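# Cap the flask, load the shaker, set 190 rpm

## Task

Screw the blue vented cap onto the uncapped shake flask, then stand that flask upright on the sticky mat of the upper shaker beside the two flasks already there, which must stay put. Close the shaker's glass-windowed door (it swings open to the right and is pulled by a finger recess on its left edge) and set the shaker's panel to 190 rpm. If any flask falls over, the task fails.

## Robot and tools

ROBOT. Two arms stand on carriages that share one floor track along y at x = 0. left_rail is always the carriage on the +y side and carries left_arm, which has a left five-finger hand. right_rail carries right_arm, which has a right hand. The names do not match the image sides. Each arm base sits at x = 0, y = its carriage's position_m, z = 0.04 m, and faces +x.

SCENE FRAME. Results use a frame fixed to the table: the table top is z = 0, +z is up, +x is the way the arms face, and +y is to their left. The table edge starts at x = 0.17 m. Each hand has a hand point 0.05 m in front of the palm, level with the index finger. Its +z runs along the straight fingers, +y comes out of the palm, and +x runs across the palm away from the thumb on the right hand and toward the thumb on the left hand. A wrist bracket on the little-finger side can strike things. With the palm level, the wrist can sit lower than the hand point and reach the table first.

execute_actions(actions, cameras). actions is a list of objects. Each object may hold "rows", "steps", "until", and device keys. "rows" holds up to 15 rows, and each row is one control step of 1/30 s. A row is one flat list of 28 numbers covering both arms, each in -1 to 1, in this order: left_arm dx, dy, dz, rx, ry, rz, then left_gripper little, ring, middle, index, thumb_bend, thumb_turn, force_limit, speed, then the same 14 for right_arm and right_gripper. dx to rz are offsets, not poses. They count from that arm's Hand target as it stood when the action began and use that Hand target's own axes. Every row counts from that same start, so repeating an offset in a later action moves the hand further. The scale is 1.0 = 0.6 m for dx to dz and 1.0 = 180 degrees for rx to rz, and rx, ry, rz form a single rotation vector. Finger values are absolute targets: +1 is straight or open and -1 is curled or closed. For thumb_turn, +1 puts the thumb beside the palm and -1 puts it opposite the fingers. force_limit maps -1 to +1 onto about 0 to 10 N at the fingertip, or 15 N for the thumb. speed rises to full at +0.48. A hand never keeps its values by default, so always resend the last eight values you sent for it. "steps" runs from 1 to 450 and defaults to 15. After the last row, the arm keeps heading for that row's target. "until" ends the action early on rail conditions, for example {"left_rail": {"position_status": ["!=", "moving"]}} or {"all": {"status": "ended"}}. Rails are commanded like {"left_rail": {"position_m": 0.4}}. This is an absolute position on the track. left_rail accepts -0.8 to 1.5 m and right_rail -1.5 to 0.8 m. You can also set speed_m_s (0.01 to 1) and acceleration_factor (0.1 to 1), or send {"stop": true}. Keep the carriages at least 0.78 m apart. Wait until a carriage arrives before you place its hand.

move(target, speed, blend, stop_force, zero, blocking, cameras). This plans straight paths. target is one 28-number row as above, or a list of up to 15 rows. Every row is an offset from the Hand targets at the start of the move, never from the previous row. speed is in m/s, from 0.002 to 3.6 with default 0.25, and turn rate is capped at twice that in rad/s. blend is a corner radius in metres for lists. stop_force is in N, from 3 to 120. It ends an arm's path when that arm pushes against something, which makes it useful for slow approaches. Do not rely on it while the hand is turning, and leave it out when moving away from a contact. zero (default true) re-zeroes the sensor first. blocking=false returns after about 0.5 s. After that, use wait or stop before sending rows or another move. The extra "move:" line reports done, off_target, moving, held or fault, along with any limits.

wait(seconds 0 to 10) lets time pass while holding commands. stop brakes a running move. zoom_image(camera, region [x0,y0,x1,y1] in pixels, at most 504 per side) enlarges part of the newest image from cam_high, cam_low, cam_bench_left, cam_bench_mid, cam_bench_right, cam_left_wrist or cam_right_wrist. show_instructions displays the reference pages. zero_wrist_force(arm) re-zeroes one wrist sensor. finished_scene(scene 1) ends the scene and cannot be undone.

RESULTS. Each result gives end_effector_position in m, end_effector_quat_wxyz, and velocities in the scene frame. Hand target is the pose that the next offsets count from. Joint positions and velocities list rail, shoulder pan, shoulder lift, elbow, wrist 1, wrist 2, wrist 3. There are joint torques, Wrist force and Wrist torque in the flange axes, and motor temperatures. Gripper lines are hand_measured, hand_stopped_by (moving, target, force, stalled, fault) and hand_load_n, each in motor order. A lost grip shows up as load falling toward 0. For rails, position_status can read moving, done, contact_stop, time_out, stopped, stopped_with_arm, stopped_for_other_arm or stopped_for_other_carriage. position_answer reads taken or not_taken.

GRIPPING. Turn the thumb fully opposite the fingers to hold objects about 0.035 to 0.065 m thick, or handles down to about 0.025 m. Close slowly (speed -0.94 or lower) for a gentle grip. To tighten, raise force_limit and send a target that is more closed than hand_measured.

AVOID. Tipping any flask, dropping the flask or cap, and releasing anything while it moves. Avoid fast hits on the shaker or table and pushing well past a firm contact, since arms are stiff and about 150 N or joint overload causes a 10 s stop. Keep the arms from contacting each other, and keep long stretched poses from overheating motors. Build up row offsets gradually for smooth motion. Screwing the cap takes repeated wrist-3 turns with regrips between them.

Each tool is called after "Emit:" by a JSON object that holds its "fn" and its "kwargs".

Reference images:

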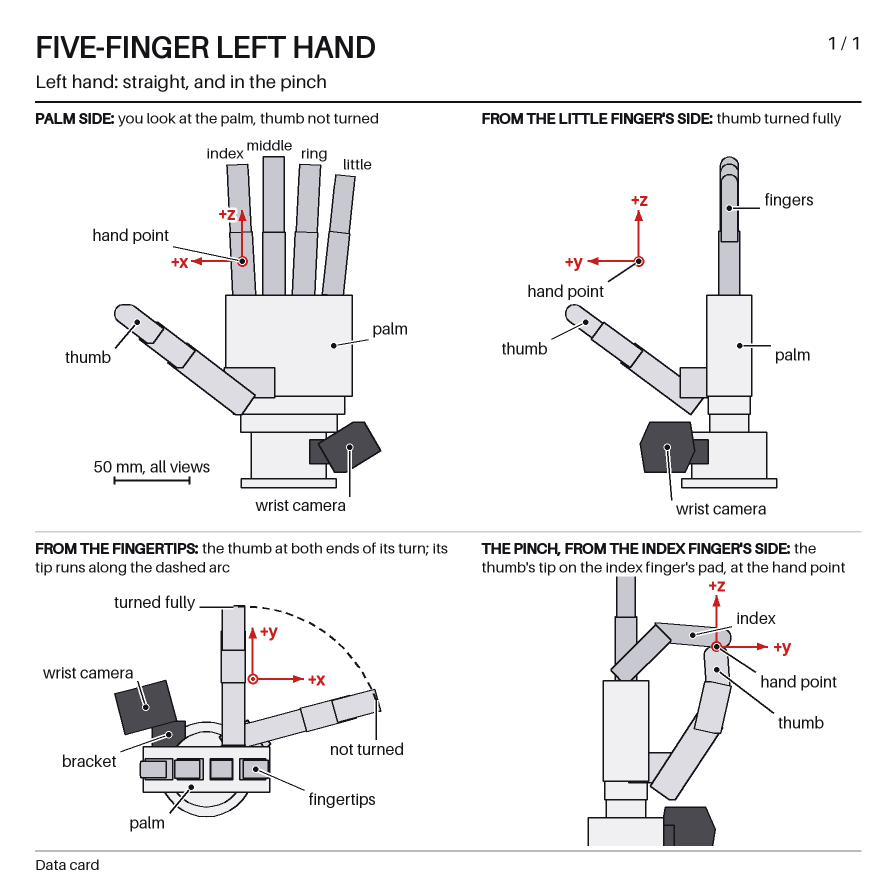

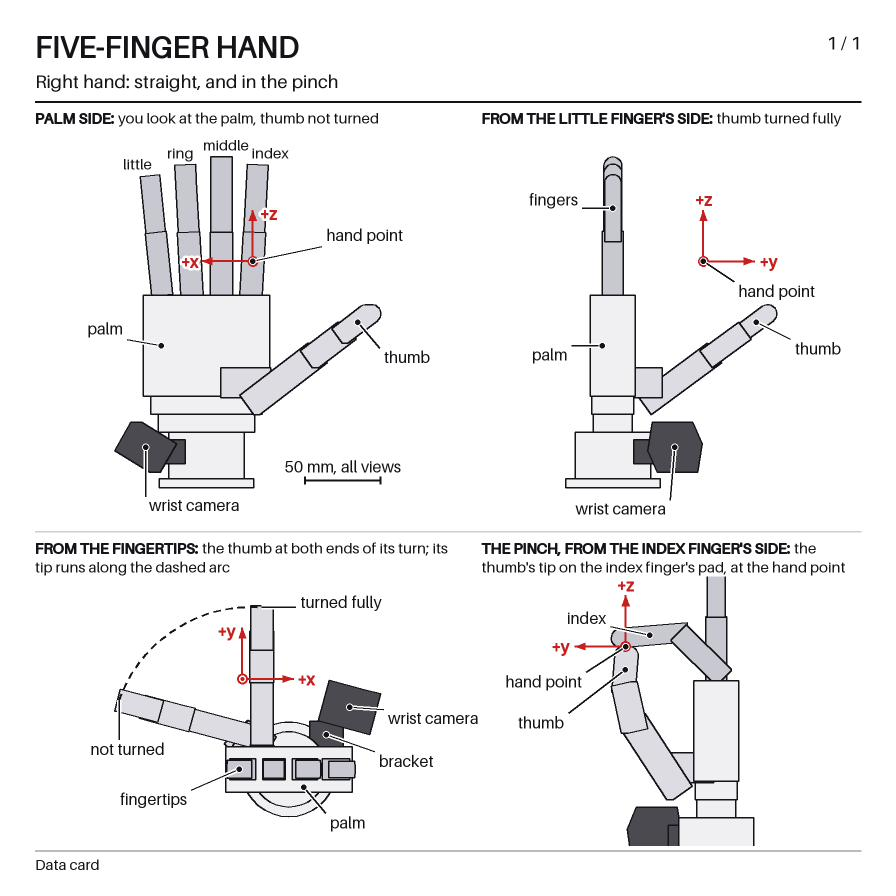

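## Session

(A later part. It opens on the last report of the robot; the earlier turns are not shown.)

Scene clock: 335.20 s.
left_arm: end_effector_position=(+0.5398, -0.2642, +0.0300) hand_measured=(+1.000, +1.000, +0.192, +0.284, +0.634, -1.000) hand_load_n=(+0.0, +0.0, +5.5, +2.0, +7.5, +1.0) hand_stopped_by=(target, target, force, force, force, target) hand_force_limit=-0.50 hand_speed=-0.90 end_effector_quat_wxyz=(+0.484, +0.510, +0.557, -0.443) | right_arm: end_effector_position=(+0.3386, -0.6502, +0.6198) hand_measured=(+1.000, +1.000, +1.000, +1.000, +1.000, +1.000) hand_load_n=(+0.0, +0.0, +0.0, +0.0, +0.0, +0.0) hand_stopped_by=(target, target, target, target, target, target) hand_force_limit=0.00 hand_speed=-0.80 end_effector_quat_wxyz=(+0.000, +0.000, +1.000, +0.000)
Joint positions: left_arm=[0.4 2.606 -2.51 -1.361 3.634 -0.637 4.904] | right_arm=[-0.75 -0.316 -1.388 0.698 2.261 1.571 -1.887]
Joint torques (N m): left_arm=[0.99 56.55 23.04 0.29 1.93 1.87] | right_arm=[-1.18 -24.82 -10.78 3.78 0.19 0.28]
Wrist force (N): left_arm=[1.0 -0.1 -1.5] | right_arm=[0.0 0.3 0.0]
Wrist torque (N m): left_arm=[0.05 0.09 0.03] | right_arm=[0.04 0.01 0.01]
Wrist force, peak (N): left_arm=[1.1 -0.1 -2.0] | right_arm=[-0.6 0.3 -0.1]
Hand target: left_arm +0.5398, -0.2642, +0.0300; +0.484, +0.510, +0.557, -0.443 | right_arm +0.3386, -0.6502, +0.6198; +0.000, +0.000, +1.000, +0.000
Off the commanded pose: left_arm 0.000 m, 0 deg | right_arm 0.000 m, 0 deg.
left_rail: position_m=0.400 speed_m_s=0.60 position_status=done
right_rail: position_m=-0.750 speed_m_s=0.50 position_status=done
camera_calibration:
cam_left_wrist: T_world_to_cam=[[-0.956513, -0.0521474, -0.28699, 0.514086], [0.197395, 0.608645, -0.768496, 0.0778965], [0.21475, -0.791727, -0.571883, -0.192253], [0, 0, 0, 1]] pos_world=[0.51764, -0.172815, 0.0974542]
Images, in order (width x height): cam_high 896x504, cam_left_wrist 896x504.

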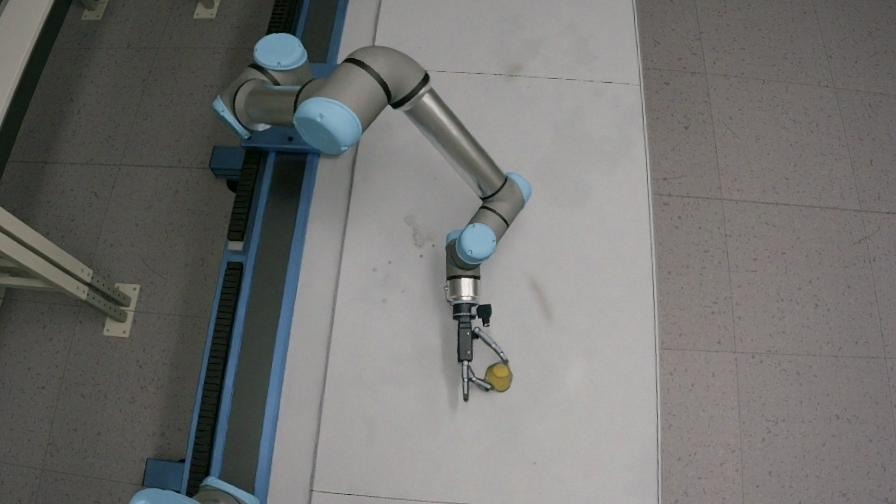

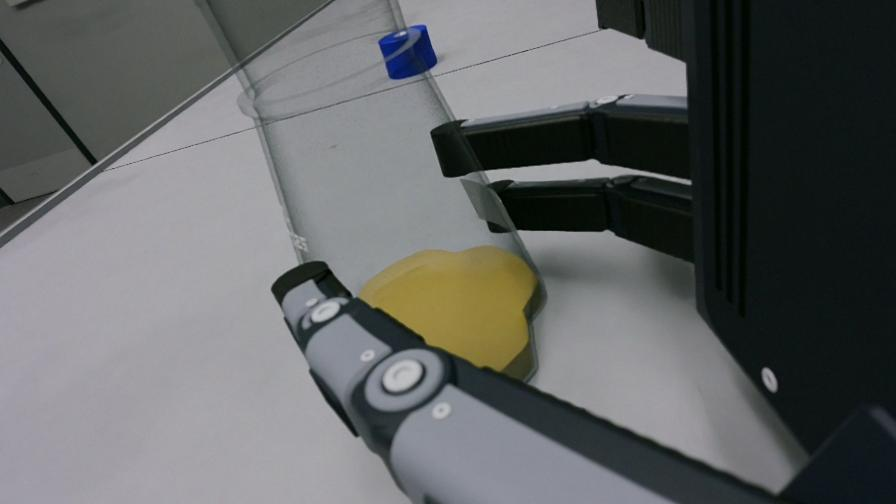

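Emit:
{"fn": "execute_actions", "kwargs": {"actions": [{"rows":[[0,0,0,0,0,0,1,1,-0.35,-0.35,0.05,-1,0,-0.9,0,0,0,0,0,0,1,1,1,1,1,1,0,-0.8]],"right_rail":{"position_m":-0.5},"steps":120,"until":{"right_rail":{"position_status":["!=","moving"]}}}]}}

Emit:
{"fn": "move", "kwargs": {"target": [[0,0,0,0,0,0,1,1,-0.35,-0.35,0.05,-1,0,-0.9,-0.4323,-0.278,0.7663,0.1077,-0.4017,-0.7455,1,1,0.5,0.5,1,-1,-0.2,0]], "speed": 0.5, "cameras": ["cam_right_wrist","cam_high","cam_bench_mid"]}}

Scene clock: 366.13 s.
left_arm: end_effector_position=(+0.5398, -0.2642, +0.0300) hand_measured=(+1.000, +1.000, +0.192, +0.276, +0.632, -1.000) hand_load_n=(+0.0, +0.0, +4.5, +4.5, +9.5, +0.0) hand_stopped_by=(target, target, force, force, force, target) hand_force_limit=0.00 hand_speed=-0.90 end_effector_quat_wxyz=(+0.484, +0.510, +0.557, -0.443) | right_arm: end_effector_position=(+0.3386, -0.4002, +0.6198) hand_measured=(+1.000, +1.000, +1.000, +1.000, +1.000, +1.000) hand_load_n=(+0.0, +0.0, +0.0, +0.0, +0.0, +0.0) hand_stopped_by=(target, target, target, target, target, target) hand_force_limit=0.00 hand_speed=-0.80 end_effector_quat_wxyz=(+0.000, +0.000, +1.000, +0.000)
Joint positions: left_arm=[0.4 2.606 -2.51 -1.361 3.634 -0.637 4.904] | right_arm=[-0.5 -0.316 -1.388 0.698 2.261 1.571 -1.887]
Joint torques (N m): left_arm=[5.08 58.52 23.04 1.7 1.82 1.87] | right_arm=[-1.75 -24.3 -10.78 4.06 0.21 0.28]
Wrist force (N): left_arm=[1.1 0.0 -1.6] | right_arm=[-0.3 0.2 -0.1]
Wrist torque (N m): left_arm=[0.07 0.10 0.02] | right_arm=[0.04 0.05 -0.01]
Wrist force, peak (N): left_arm=[1.4 -0.1 -1.9] | right_arm=[-0.2 1.2 0.1]
Hand target: left_arm +0.5398, -0.2642, +0.0300; +0.484, +0.510, +0.557, -0.443 | right_arm +0.3386, -0.4002, +0.6198; +0.000, +0.000, +1.000, +0.000
Off the commanded pose: left_arm 0.000 m, 0 deg | right_arm 0.000 m, 0 deg.
left_rail: position_m=0.400 speed_m_s=0.60 position_status=done
right_rail: position_m=-0.500 speed_m_s=0.50 position_status=done

Scene clock: 369.80 s.
left_arm: end_effector_position=(+0.5398, -0.2642, +0.0300) hand_measured=(+1.000, +1.000, +0.192, +0.276, +0.632, -1.000) hand_load_n=(+0.0, +0.0, +4.5, +4.5, +9.5, +0.0) hand_stopped_by=(target, target, force, force, force, target) hand_force_limit=0.00 hand_speed=-0.90 end_effector_quat_wxyz=(+0.484, +0.510, +0.557, -0.443) | right_arm: end_effector_position=(+0.5980, -0.5670, +0.1600) hand_measured=(+1.000, +1.000, +0.500, +0.500, +1.000, -1.000) hand_load_n=(+0.0, +0.0, +0.0, +0.0, +0.0, +0.0) hand_stopped_by=(target, target, target, target, target, target) hand_force_limit=-0.20 hand_speed=0.00 end_effector_quat_wxyz=(-0.458, +0.850, -0.228, +0.123)
Joint positions: left_arm=[0.4 2.606 -2.51 -1.361 3.634 -0.637 4.904] | right_arm=[-0.5 -0.642 -0.749 1.174 1.323 0.593 -4.925]
Joint torques (N m): left_arm=[4.86 59.53 22.62 2.8 1.9 1.92] | right_arm=[12.45 -38.68 -25.16 5.29 0.54 -1.8]
Wrist force (N): left_arm=[1.4 -0.2 -1.5] | right_arm=[0.1 1.6 -0.7]
Wrist torque (N m): left_arm=[0.05 0.06 0.05] | right_arm=[0.13 0.01 0.05]
Wrist force, peak (N): left_arm=[1.5 -0.1 -1.9] | right_arm=[0.6 2.3 -0.3]
Hand target: left_arm +0.5398, -0.2642, +0.0300; +0.484, +0.510, +0.557, -0.443 | right_arm +0.5980, -0.5670, +0.1600; -0.458, +0.850, -0.228, +0.123
Off the commanded pose: left_arm 0.000 m, 0 deg | right_arm 0.000 m, 0 deg.
left_rail: position_m=0.400 speed_m_s=0.60 position_status=done
right_rail: position_m=-0.500 speed_m_s=0.50 position_status=done
move: done
camera_calibration:
cam_right_wrist: T_world_to_cam=[[-0.0589354, -0.577175, -0.814491, -0.156933], [-0.996929, -0.00811586, 0.0778875, 0.580698], [-0.051565, 0.81658, -0.574924, 0.698074], [0, 0, 0, 1]] pos_world=[0.605662, -0.655898, 0.22829]
Images, in order (width x height): cam_high 896x504, cam_bench_mid 896x504, cam_right_wrist 896x504.

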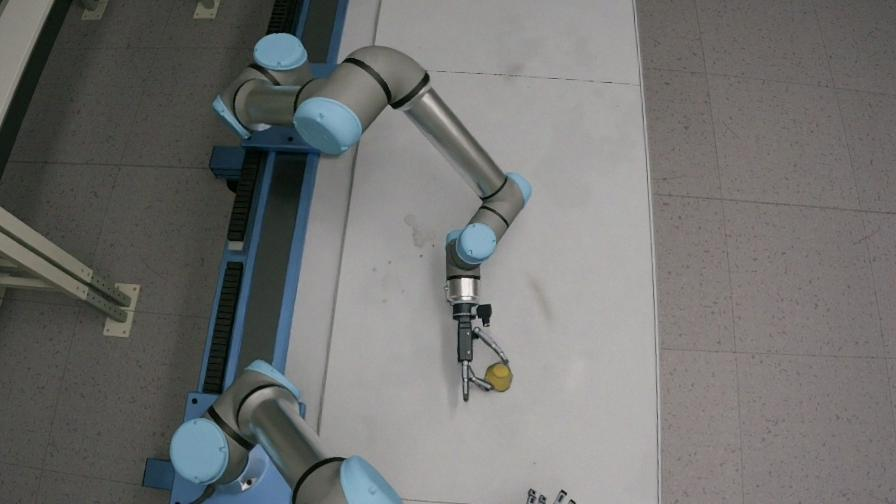

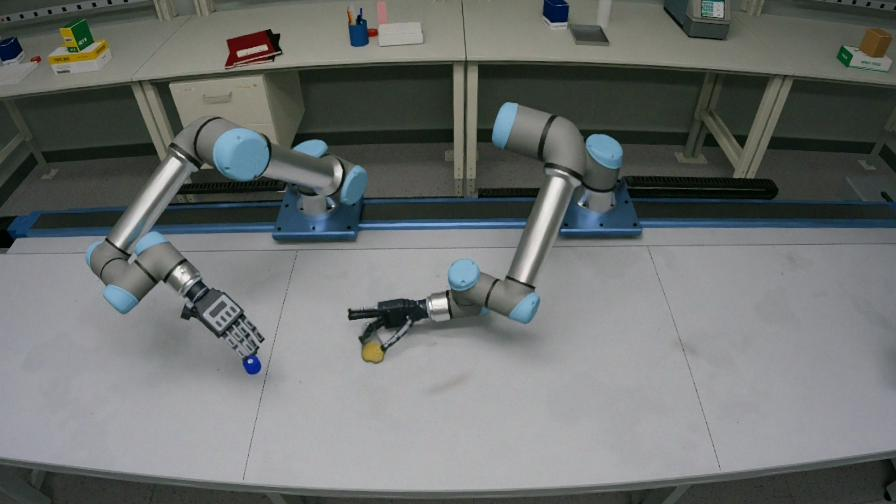

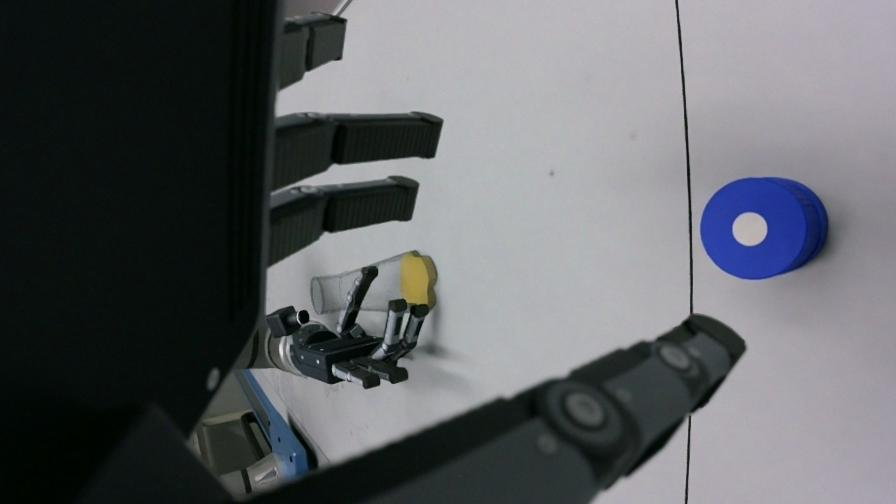

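Emit:
{"fn": "move", "kwargs": {"target": [[0,0,0,0,0,0,1,1,-0.35,-0.35,0.05,-1,0,-0.9,0.0043,0.168,0.0933,0,0,0,1,1,0.5,0.5,1,-1,-0.2,0]], "speed": 0.15, "stop_force": 6, "cameras": ["cam_right_wrist","cam_bench_mid"]}}

Emit:
{"fn": "zoom_image", "kwargs": {"camera": "cam_bench_mid", "region": [150, 280, 400, 400]}}

Scene clock: 380.67 s.
left_arm: end_effector_position=(+0.5398, -0.2642, +0.0300) hand_measured=(+1.000, +1.000, +0.192, +0.276, +0.632, -1.000) hand_load_n=(+0.0, +0.0, +4.5, +5.0, +9.0, +0.0) hand_stopped_by=(target, target, force, force, force, target) hand_force_limit=0.00 hand_speed=-0.90 end_effector_quat_wxyz=(+0.484, +0.510, +0.557, -0.443) | right_arm: end_effector_position=(+0.5959, -0.5758, +0.0450) hand_measured=(+1.000, +1.000, +0.500, +0.500, +1.000, -1.000) hand_load_n=(+0.0, +0.0, +0.0, +0.0, +0.0, +0.0) hand_stopped_by=(target, target, target, target, target, target) hand_force_limit=-0.20 hand_speed=0.00 end_effector_quat_wxyz=(-0.458, +0.850, -0.228, +0.123)
Joint positions: left_arm=[0.4 2.606 -2.51 -1.361 3.634 -0.637 4.904] | right_arm=[-0.5 -0.656 -0.598 1.221 1.147 0.596 -4.951]
Joint torques (N m): left_arm=[4.01 59.31 22.95 2.93 1.89 1.97] | right_arm=[-14.2 -41.78 -24.48 0.23 0.22 -1.6]
Wrist force (N): left_arm=[1.1 0.1 -1.6] | right_arm=[0.3 1.4 -0.9]
Wrist torque (N m): left_arm=[0.09 0.05 0.04] | right_arm=[0.13 0.00 0.08]
Wrist force, peak (N): left_arm=[1.5 0.3 -1.9] | right_arm=[0.3 2.3 -0.4]
Hand target: left_arm +0.5398, -0.2642, +0.0300; +0.484, +0.510, +0.557, -0.443 | right_arm +0.5959, -0.5758, +0.0450; -0.458, +0.850, -0.228, +0.123
Off the commanded pose: left_arm 0.000 m, 0 deg | right_arm 0.000 m, 0 deg.
left_rail: position_m=0.400 speed_m_s=0.60 position_status=done
right_rail: position_m=-0.500 speed_m_s=0.50 position_status=done
move: done
camera_calibration:
cam_right_wrist: T_world_to_cam=[[-0.0588804, -0.577117, -0.814536, -0.255792], [-0.996922, -0.00831868, 0.0779585, 0.587343], [-0.051767, 0.816619, -0.57485, 0.639176], [0, 0, 0, 1]] pos_world=[0.603562, -0.664699, 0.11329]
Images, in order (width x height): cam_bench_mid 896x504, cam_right_wrist 896x504.

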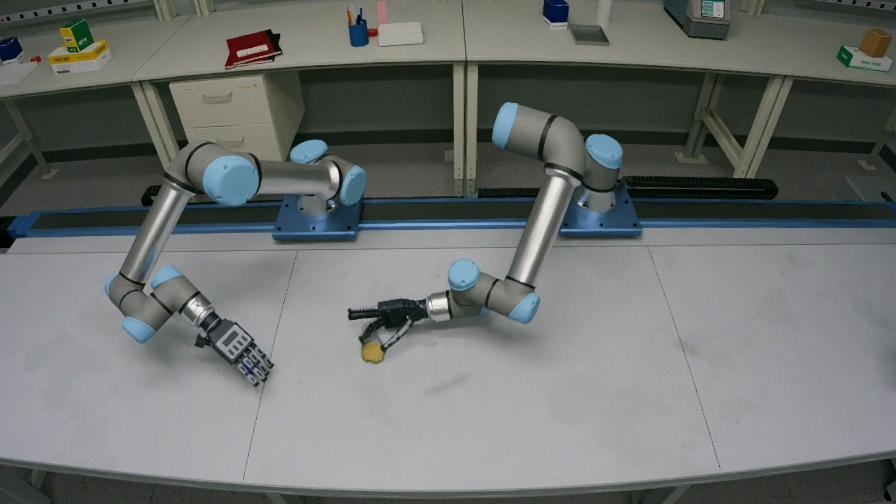

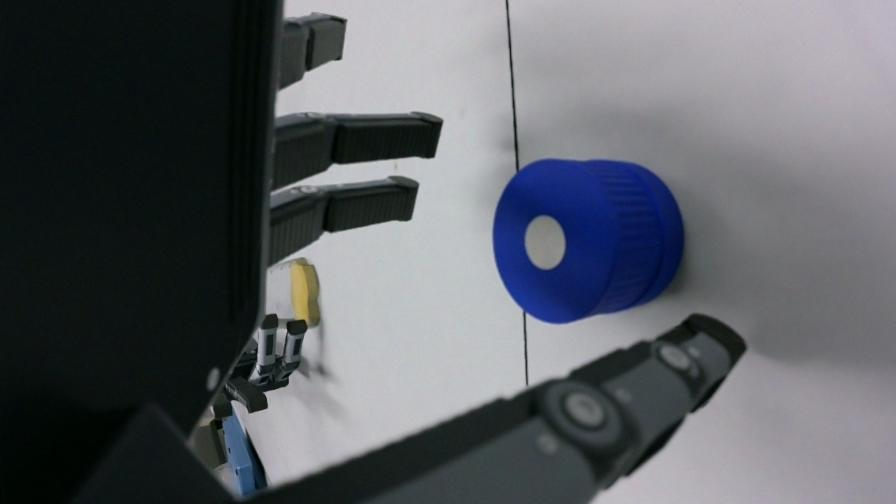

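Scaled by 2.016 from the camera's 896x504 image, which has a finer 1280x720 frame.

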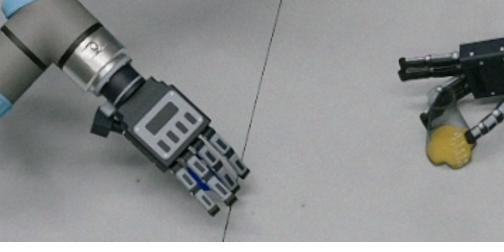

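Emit:
{"fn": "move", "kwargs": {"target": [[0,0,0,0,0,0,1,1,-0.35,-0.35,0.05,-1,0,-0.9,-0.0005,0.0232,0.0102,0,0,0,1,1,0.5,0.5,1,-1,-0.2,0]], "speed": 0.04, "stop_force": 5, "cameras": ["cam_right_wrist"]}}

Scene clock: 385.97 s.
left_arm: end_effector_position=(+0.5398, -0.2642, +0.0300) hand_measured=(+1.000, +1.000, +0.192, +0.276, +0.632, -1.000) hand_load_n=(+0.0, +0.0, +4.0, +4.5, +9.0, +0.0) hand_stopped_by=(target, target, force, force, force, target) hand_force_limit=0.00 hand_speed=-0.90 end_effector_quat_wxyz=(+0.484, +0.510, +0.557, -0.443) | right_arm: end_effector_position=(+0.5943, -0.5779, +0.0300) hand_measured=(+1.000, +1.000, +0.500, +0.500, +1.000, -1.000) hand_load_n=(+0.0, +0.0, +0.0, +0.0, +0.0, +0.0) hand_stopped_by=(target, target, target, target, target, target) hand_force_limit=-0.20 hand_speed=0.00 end_effector_quat_wxyz=(-0.458, +0.850, -0.228, +0.123)
Joint positions: left_arm=[0.4 2.606 -2.51 -1.361 3.634 -0.637 4.904] | right_arm=[-0.5 -0.661 -0.576 1.224 1.128 0.596 -4.958]
Joint torques (N m): left_arm=[4.45 59.17 22.6 2.57 1.85 1.78] | right_arm=[-13.52 -41.92 -4.74 0.24 0.48 -1.81]
Wrist force (N): left_arm=[1.1 -0.1 -1.8] | right_arm=[0.4 1.5 -0.7]
Wrist torque (N m): left_arm=[0.07 0.06 0.05] | right_arm=[0.13 -0.02 0.08]
Wrist force, peak (N): left_arm=[1.5 0.0 -1.9] | right_arm=[0.4 2.0 -0.7]
Hand target: left_arm +0.5398, -0.2642, +0.0300; +0.484, +0.510, +0.557, -0.443 | right_arm +0.5943, -0.5779, +0.0300; -0.458, +0.850, -0.228, +0.123
Off the commanded pose: left_arm 0.000 m, 0 deg | right_arm 0.000 m, 0 deg.
left_rail: position_m=0.400 speed_m_s=0.60 position_status=done
right_rail: position_m=-0.500 speed_m_s=0.50 position_status=done
move: done
camera_calibration:
cam_right_wrist: T_world_to_cam=[[-0.0588804, -0.577117, -0.814536, -0.26931], [-0.996922, -0.00831868, 0.0779585, 0.586999], [-0.051767, 0.816619, -0.57485, 0.63219], [0, 0, 0, 1]] pos_world=[0.602062, -0.666799, 0.0982902]
Images, in order (width x height): cam_right_wrist 896x504.

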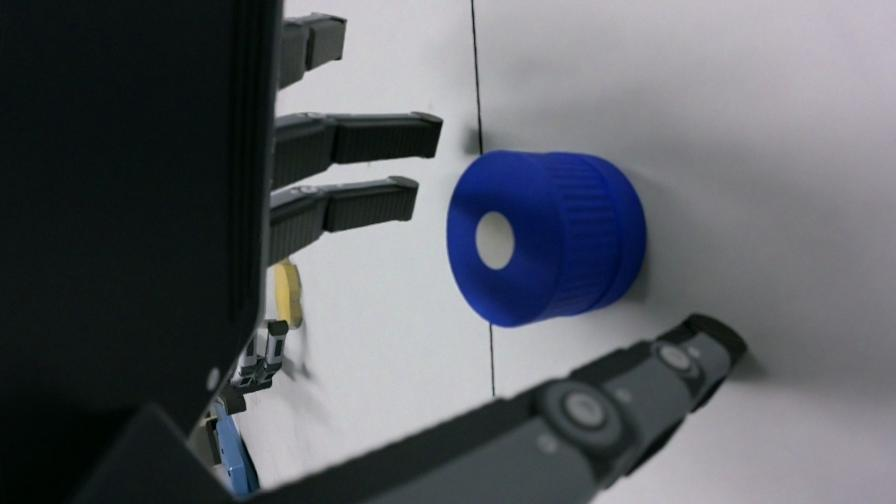

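Emit:
{"fn": "execute_actions", "kwargs": {"actions": [{"rows":[[0,0,0,0,0,0,1,1,-0.35,-0.35,0.05,-1,0,-0.9,0,0,0,0,0,0,1,1,-0.3,-0.3,0.2,-1,-0.6,-0.9]],"steps":240}], "cameras": ["cam_right_wrist"]}}

Scene clock: 395.33 s.
left_arm: end_effector_position=(+0.5398, -0.2642, +0.0300) hand_measured=(+1.000, +1.000, +0.192, +0.276, +0.632, -1.000) hand_load_n=(+0.0, +0.0, +4.5, +5.0, +9.5, +0.0) hand_stopped_by=(target, target, force, force, force, target) hand_force_limit=0.00 hand_speed=-0.90 end_effector_quat_wxyz=(+0.484, +0.510, +0.557, -0.443) | right_arm: end_effector_position=(+0.5943, -0.5779, +0.0300) hand_measured=(+1.000, +1.000, -0.010, -0.076, +0.734, -1.000) hand_load_n=(+0.0, +0.0, +1.0, +3.0, +5.0, -0.5) hand_stopped_by=(target, target, force, force, force, target) hand_force_limit=-0.60 hand_speed=-0.90 end_effector_quat_wxyz=(-0.458, +0.850, -0.228, +0.123)
Joint positions: left_arm=[0.4 2.606 -2.51 -1.361 3.634 -0.637 4.904] | right_arm=[-0.5 -0.661 -0.576 1.224 1.128 0.596 -4.958]
Joint torques (N m): left_arm=[3.9 58.51 21.65 2.82 1.81 1.86] | right_arm=[-13.35 -42.21 -7.11 3.37 -1.16 -1.73]
Wrist force (N): left_arm=[1.4 0.1 -1.8] | right_arm=[0.4 1.3 -1.1]
Wrist torque (N m): left_arm=[0.11 0.05 0.04] | right_arm=[0.14 -0.02 0.09]
Wrist force, peak (N): left_arm=[1.7 -0.1 -1.8] | right_arm=[0.4 1.9 -0.9]
Hand target: left_arm +0.5398, -0.2642, +0.0300; +0.484, +0.510, +0.557, -0.443 | right_arm +0.5943, -0.5779, +0.0300; -0.458, +0.850, -0.228, +0.123
Off the commanded pose: left_arm 0.000 m, 0 deg | right_arm 0.000 m, 0 deg.
left_rail: position_m=0.400 speed_m_s=0.60 position_status=done
right_rail: position_m=-0.500 speed_m_s=0.50 position_status=done
camera_calibration:
cam_right_wrist: T_world_to_cam=[[-0.0588804, -0.577117, -0.814536, -0.26931], [-0.996922, -0.00831868, 0.0779585, 0.586999], [-0.051767, 0.816619, -0.57485, 0.63219], [0, 0, 0, 1]] pos_world=[0.602062, -0.666799, 0.0982902]
Images, in order (width x height): cam_right_wrist 896x504.

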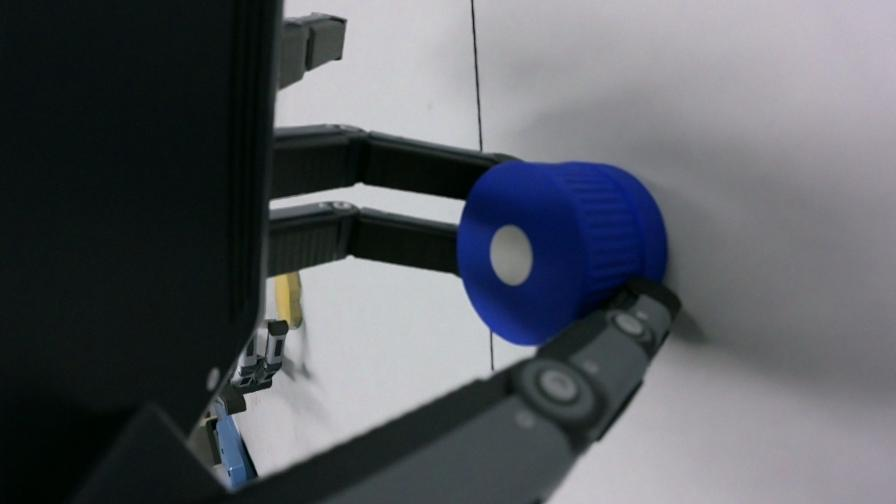

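Emit:
{"fn": "execute_actions", "kwargs": {"actions": [{"rows":[[0,0,0,0,0,0,1,1,-0.35,-0.35,0.05,-1,0,-0.9,0,0,0,0,0,0,1,1,-0.45,-0.45,0.1,-1,-0.1,-0.9]],"steps":90}]}}

Emit:
{"fn": "move", "kwargs": {"target": [[0,0,0,0,0,0,1,1,-0.35,-0.35,0.05,-1,0,-0.9,0,-0.2088,-0.1375,0,0,0,1,1,-0.45,-0.45,0.1,-1,-0.1,-0.9]], "speed": 0.12, "cameras": ["cam_right_wrist","cam_high","cam_bench_right"]}}

Scene clock: 400.50 s.
left_arm: end_effector_position=(+0.5398, -0.2642, +0.0300) hand_measured=(+1.000, +1.000, +0.192, +0.276, +0.632, -1.000) hand_load_n=(+0.0, +0.0, +4.5, +4.5, +9.0, +0.0) hand_stopped_by=(target, target, force, force, force, target) hand_force_limit=0.00 hand_speed=-0.90 end_effector_quat_wxyz=(+0.484, +0.510, +0.557, -0.443) | right_arm: end_effector_position=(+0.5943, -0.5779, +0.0300) hand_measured=(+1.000, +1.000, -0.028, -0.092, +0.736, -1.000) hand_load_n=(+0.0, +0.0, +4.5, +5.5, +9.5, -1.0) hand_stopped_by=(target, target, force, force, force, target) hand_force_limit=-0.10 hand_speed=-0.90 end_effector_quat_wxyz=(-0.458, +0.850, -0.228, +0.123)
Joint positions: left_arm=[0.4 2.606 -2.51 -1.361 3.634 -0.637 4.904] | right_arm=[-0.5 -0.661 -0.576 1.224 1.128 0.596 -4.958]
Joint torques (N m): left_arm=[4.75 58.78 21.86 2.74 1.74 1.66] | right_arm=[-12.28 -42.49 -8.63 4.64 -1.24 -1.72]
Wrist force (N): left_arm=[1.1 -0.3 -1.5] | right_arm=[0.4 -3.0 -3.1]
Wrist torque (N m): left_arm=[0.03 0.06 0.05] | right_arm=[-0.15 0.01 0.00]
Wrist force, peak (N): left_arm=[1.6 -0.1 -2.1] | right_arm=[0.2 -3.3 -3.6]
Hand target: left_arm +0.5398, -0.2642, +0.0300; +0.484, +0.510, +0.557, -0.443 | right_arm +0.5943, -0.5779, +0.0300; -0.458, +0.850, -0.228, +0.123
Off the commanded pose: left_arm 0.000 m, 0 deg | right_arm 0.000 m, 0 deg.
left_rail: position_m=0.400 speed_m_s=0.60 position_status=done
right_rail: position_m=-0.500 speed_m_s=0.50 position_status=done

Scene clock: 402.30 s.
left_arm: end_effector_position=(+0.5398, -0.2642, +0.0300) hand_measured=(+1.000, +1.000, +0.192, +0.276, +0.632, -1.000) hand_load_n=(+0.0, +0.0, +4.5, +4.5, +9.0, +0.0) hand_stopped_by=(target, target, force, force, force, target) hand_force_limit=0.00 hand_speed=-0.90 end_effector_quat_wxyz=(+0.484, +0.510, +0.557, -0.443) | right_arm: end_effector_position=(+0.5943, -0.5778, +0.1799) hand_measured=(+1.000, +1.000, -0.028, -0.092, +0.736, -1.000) hand_load_n=(-0.5, +0.0, +4.0, +4.5, +10.0, -0.5) hand_stopped_by=(target, target, force, force, force, target) hand_force_limit=-0.10 hand_speed=-0.90 end_effector_quat_wxyz=(-0.458, +0.850, -0.228, +0.123)
Joint positions: left_arm=[0.4 2.606 -2.51 -1.361 3.634 -0.637 4.904] | right_arm=[-0.5 -0.661 -0.765 1.156 1.385 0.596 -4.958]
Joint torques (N m): left_arm=[4.01 58.85 21.7 2.85 1.85 1.67] | right_arm=[-13.76 -63.34 -28.04 5.46 0.38 -1.97]
Wrist force (N): left_arm=[1.2 0.1 -1.6] | right_arm=[0.0 1.8 -0.5]
Wrist torque (N m): left_arm=[0.09 0.06 0.04] | right_arm=[0.16 0.01 0.07]
Wrist force, peak (N): left_arm=[1.1 0.2 -2.1] | right_arm=[0.2 -3.0 -3.1]
Hand target: left_arm +0.5398, -0.2642, +0.0300; +0.484, +0.510, +0.557, -0.443 | right_arm +0.5943, -0.5779, +0.1800; -0.458, +0.850, -0.228, +0.123
Off the commanded pose: left_arm 0.000 m, 0 deg | right_arm 0.000 m, 0 deg.
left_rail: position_m=0.400 speed_m_s=0.60 position_status=done
right_rail: position_m=-0.500 speed_m_s=0.50 position_status=done
move: done
camera_calibration:
cam_right_wrist: T_world_to_cam=[[-0.0588242, -0.577116, -0.814541, -0.147186], [-0.996925, -0.00835054, 0.077912, 0.575306], [-0.0517661, 0.81662, -0.57485, 0.718278], [0, 0, 0, 1]] pos_world=[0.602062, -0.6667, 0.24819]
Images, in order (width x height): cam_high 896x504, cam_bench_right 896x504, cam_right_wrist 896x504.

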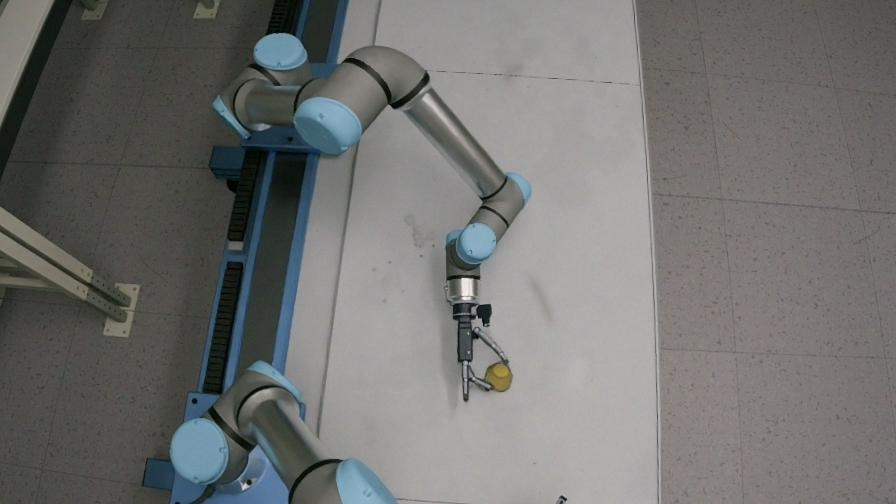

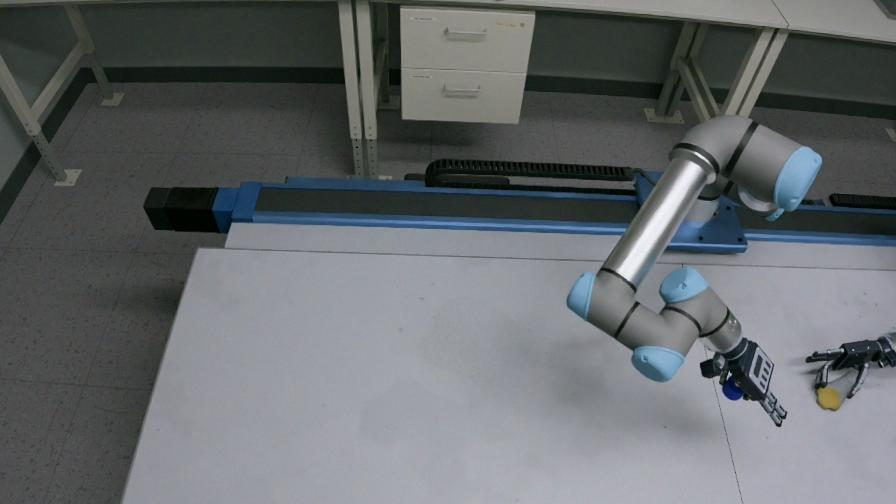

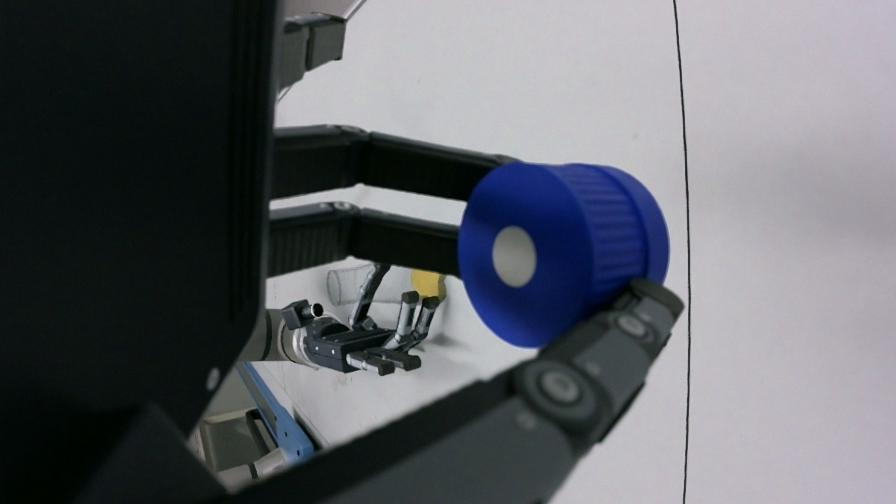

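Emit:
{"fn": "wait", "kwargs": {"seconds": 0.1, "cameras": ["cam_low","cam_left_wrist","cam_bench_mid"]}}

Emit:
{"fn": "zoom_image", "kwargs": {"camera": "cam_low", "region": [200, 140, 452, 320]}}

Emit:
{"fn": "zoom_image", "kwargs": {"camera": "cam_bench_mid", "region": [200, 270, 440, 390]}}

Scene clock: 405.50 s.
left_arm: end_effector_position=(+0.5398, -0.2642, +0.0300) hand_measured=(+1.000, +1.000, +0.192, +0.276, +0.632, -1.000) hand_load_n=(+0.0, +0.0, +4.5, +4.5, +9.0, +0.0) hand_stopped_by=(target, target, force, force, force, target) hand_force_limit=0.00 hand_speed=-0.90 end_effector_quat_wxyz=(+0.484, +0.510, +0.557, -0.443) | right_arm: end_effector_position=(+0.5943, -0.5779, +0.1800) hand_measured=(+1.000, +1.000, -0.028, -0.092, +0.736, -1.000) hand_load_n=(+0.0, +0.0, +4.0, +4.5, +10.0, +0.0) hand_stopped_by=(target, target, force, force, force, target) hand_force_limit=-0.10 hand_speed=-0.90 end_effector_quat_wxyz=(-0.458, +0.850, -0.228, +0.123)
Joint positions: left_arm=[0.4 2.606 -2.51 -1.361 3.634 -0.637 4.904] | right_arm=[-0.5 -0.661 -0.765 1.156 1.385 0.596 -4.958]
Joint torques (N m): left_arm=[4.57 58.29 21.84 2.85 1.79 1.69] | right_arm=[-13.57 -63.93 -27.65 5.47 0.47 -1.81]
Wrist force (N): left_arm=[1.2 0.0 -1.7] | right_arm=[0.3 1.9 -0.8]
Wrist torque (N m): left_arm=[0.07 0.04 0.05] | right_arm=[0.19 -0.03 0.09]
Wrist force, peak (N): left_arm=[1.6 -0.2 -1.9] | right_arm=[0.4 2.2 -0.4]
Hand target: left_arm +0.5398, -0.2642, +0.0300; +0.484, +0.510, +0.557, -0.443 | right_arm +0.5943, -0.5779, +0.1800; -0.458, +0.850, -0.228, +0.123
Off the commanded pose: left_arm 0.000 m, 0 deg | right_arm 0.000 m, 0 deg.
left_rail: position_m=0.400 speed_m_s=0.60 position_status=done
right_rail: position_m=-0.500 speed_m_s=0.50 position_status=done
wait: 0.10 s; at rest from the start
camera_calibration:
cam_left_wrist: T_world_to_cam=[[-0.956513, -0.0521474, -0.28699, 0.514086], [0.197395, 0.608645, -0.768496, 0.0778965], [0.21475, -0.791727, -0.571883, -0.192253], [0, 0, 0, 1]] pos_world=[0.51764, -0.172815, 0.0974542]
Images, in order (width x height): cam_low 896x504, cam_bench_mid 896x504, cam_left_wrist 896x504.

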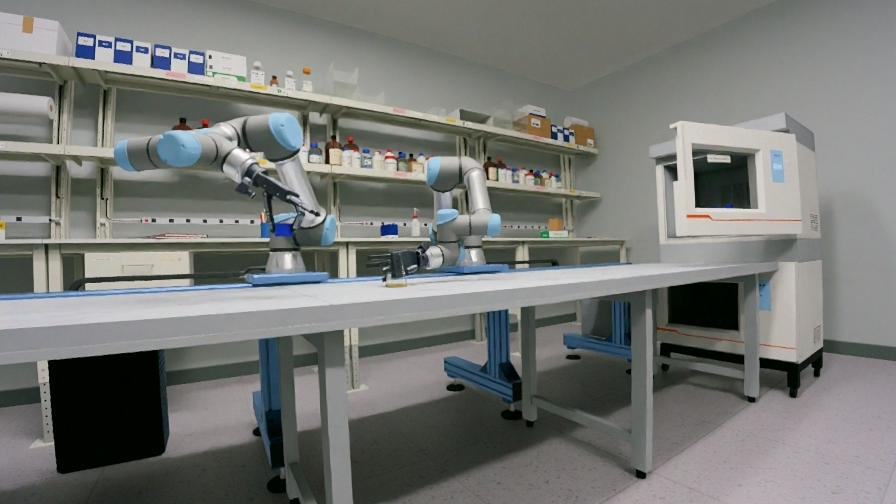

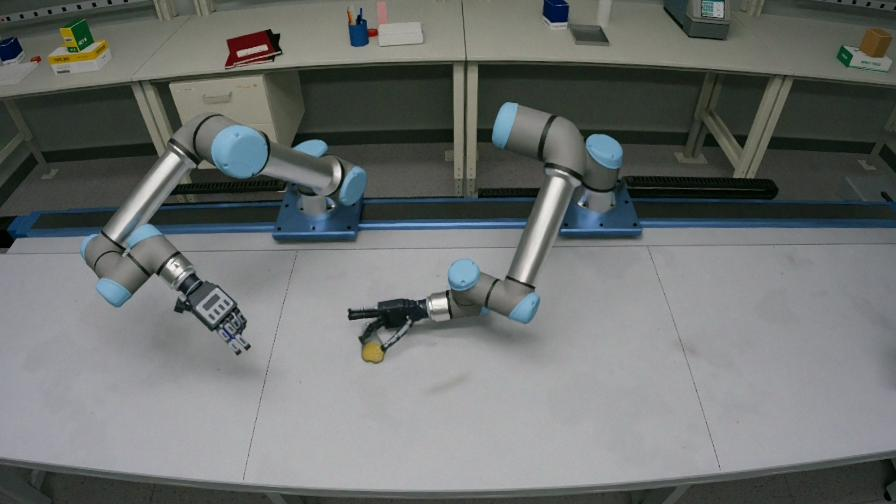

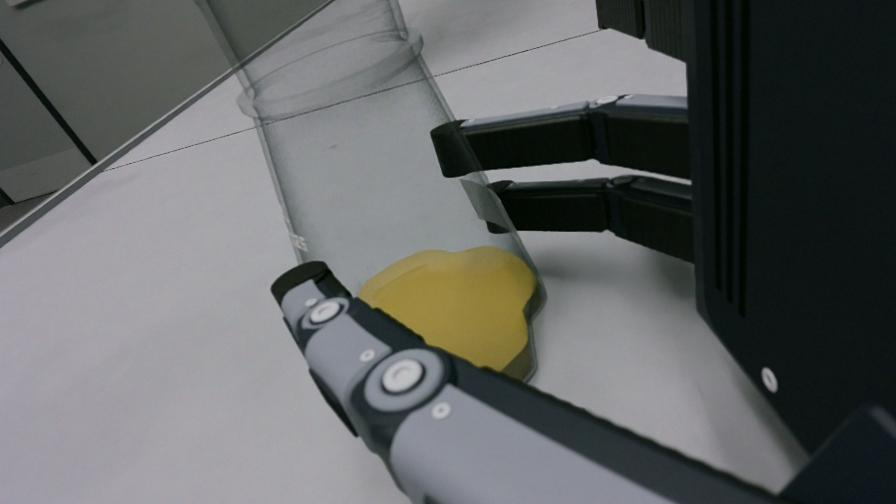

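Scaled by 2.000 from the camera's 896x504 image, which has a finer 1280x720 frame.

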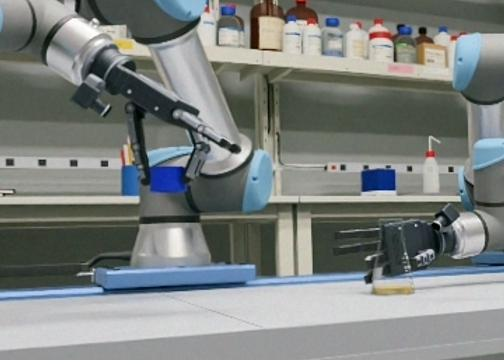

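Scaled by 2.100 from the camera's 896x504 image, which has a finer 1280x720 frame.

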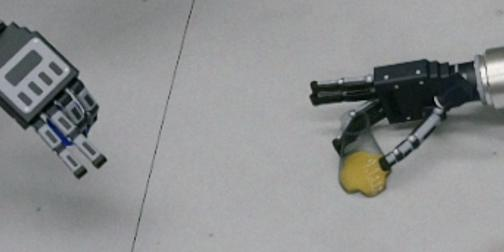

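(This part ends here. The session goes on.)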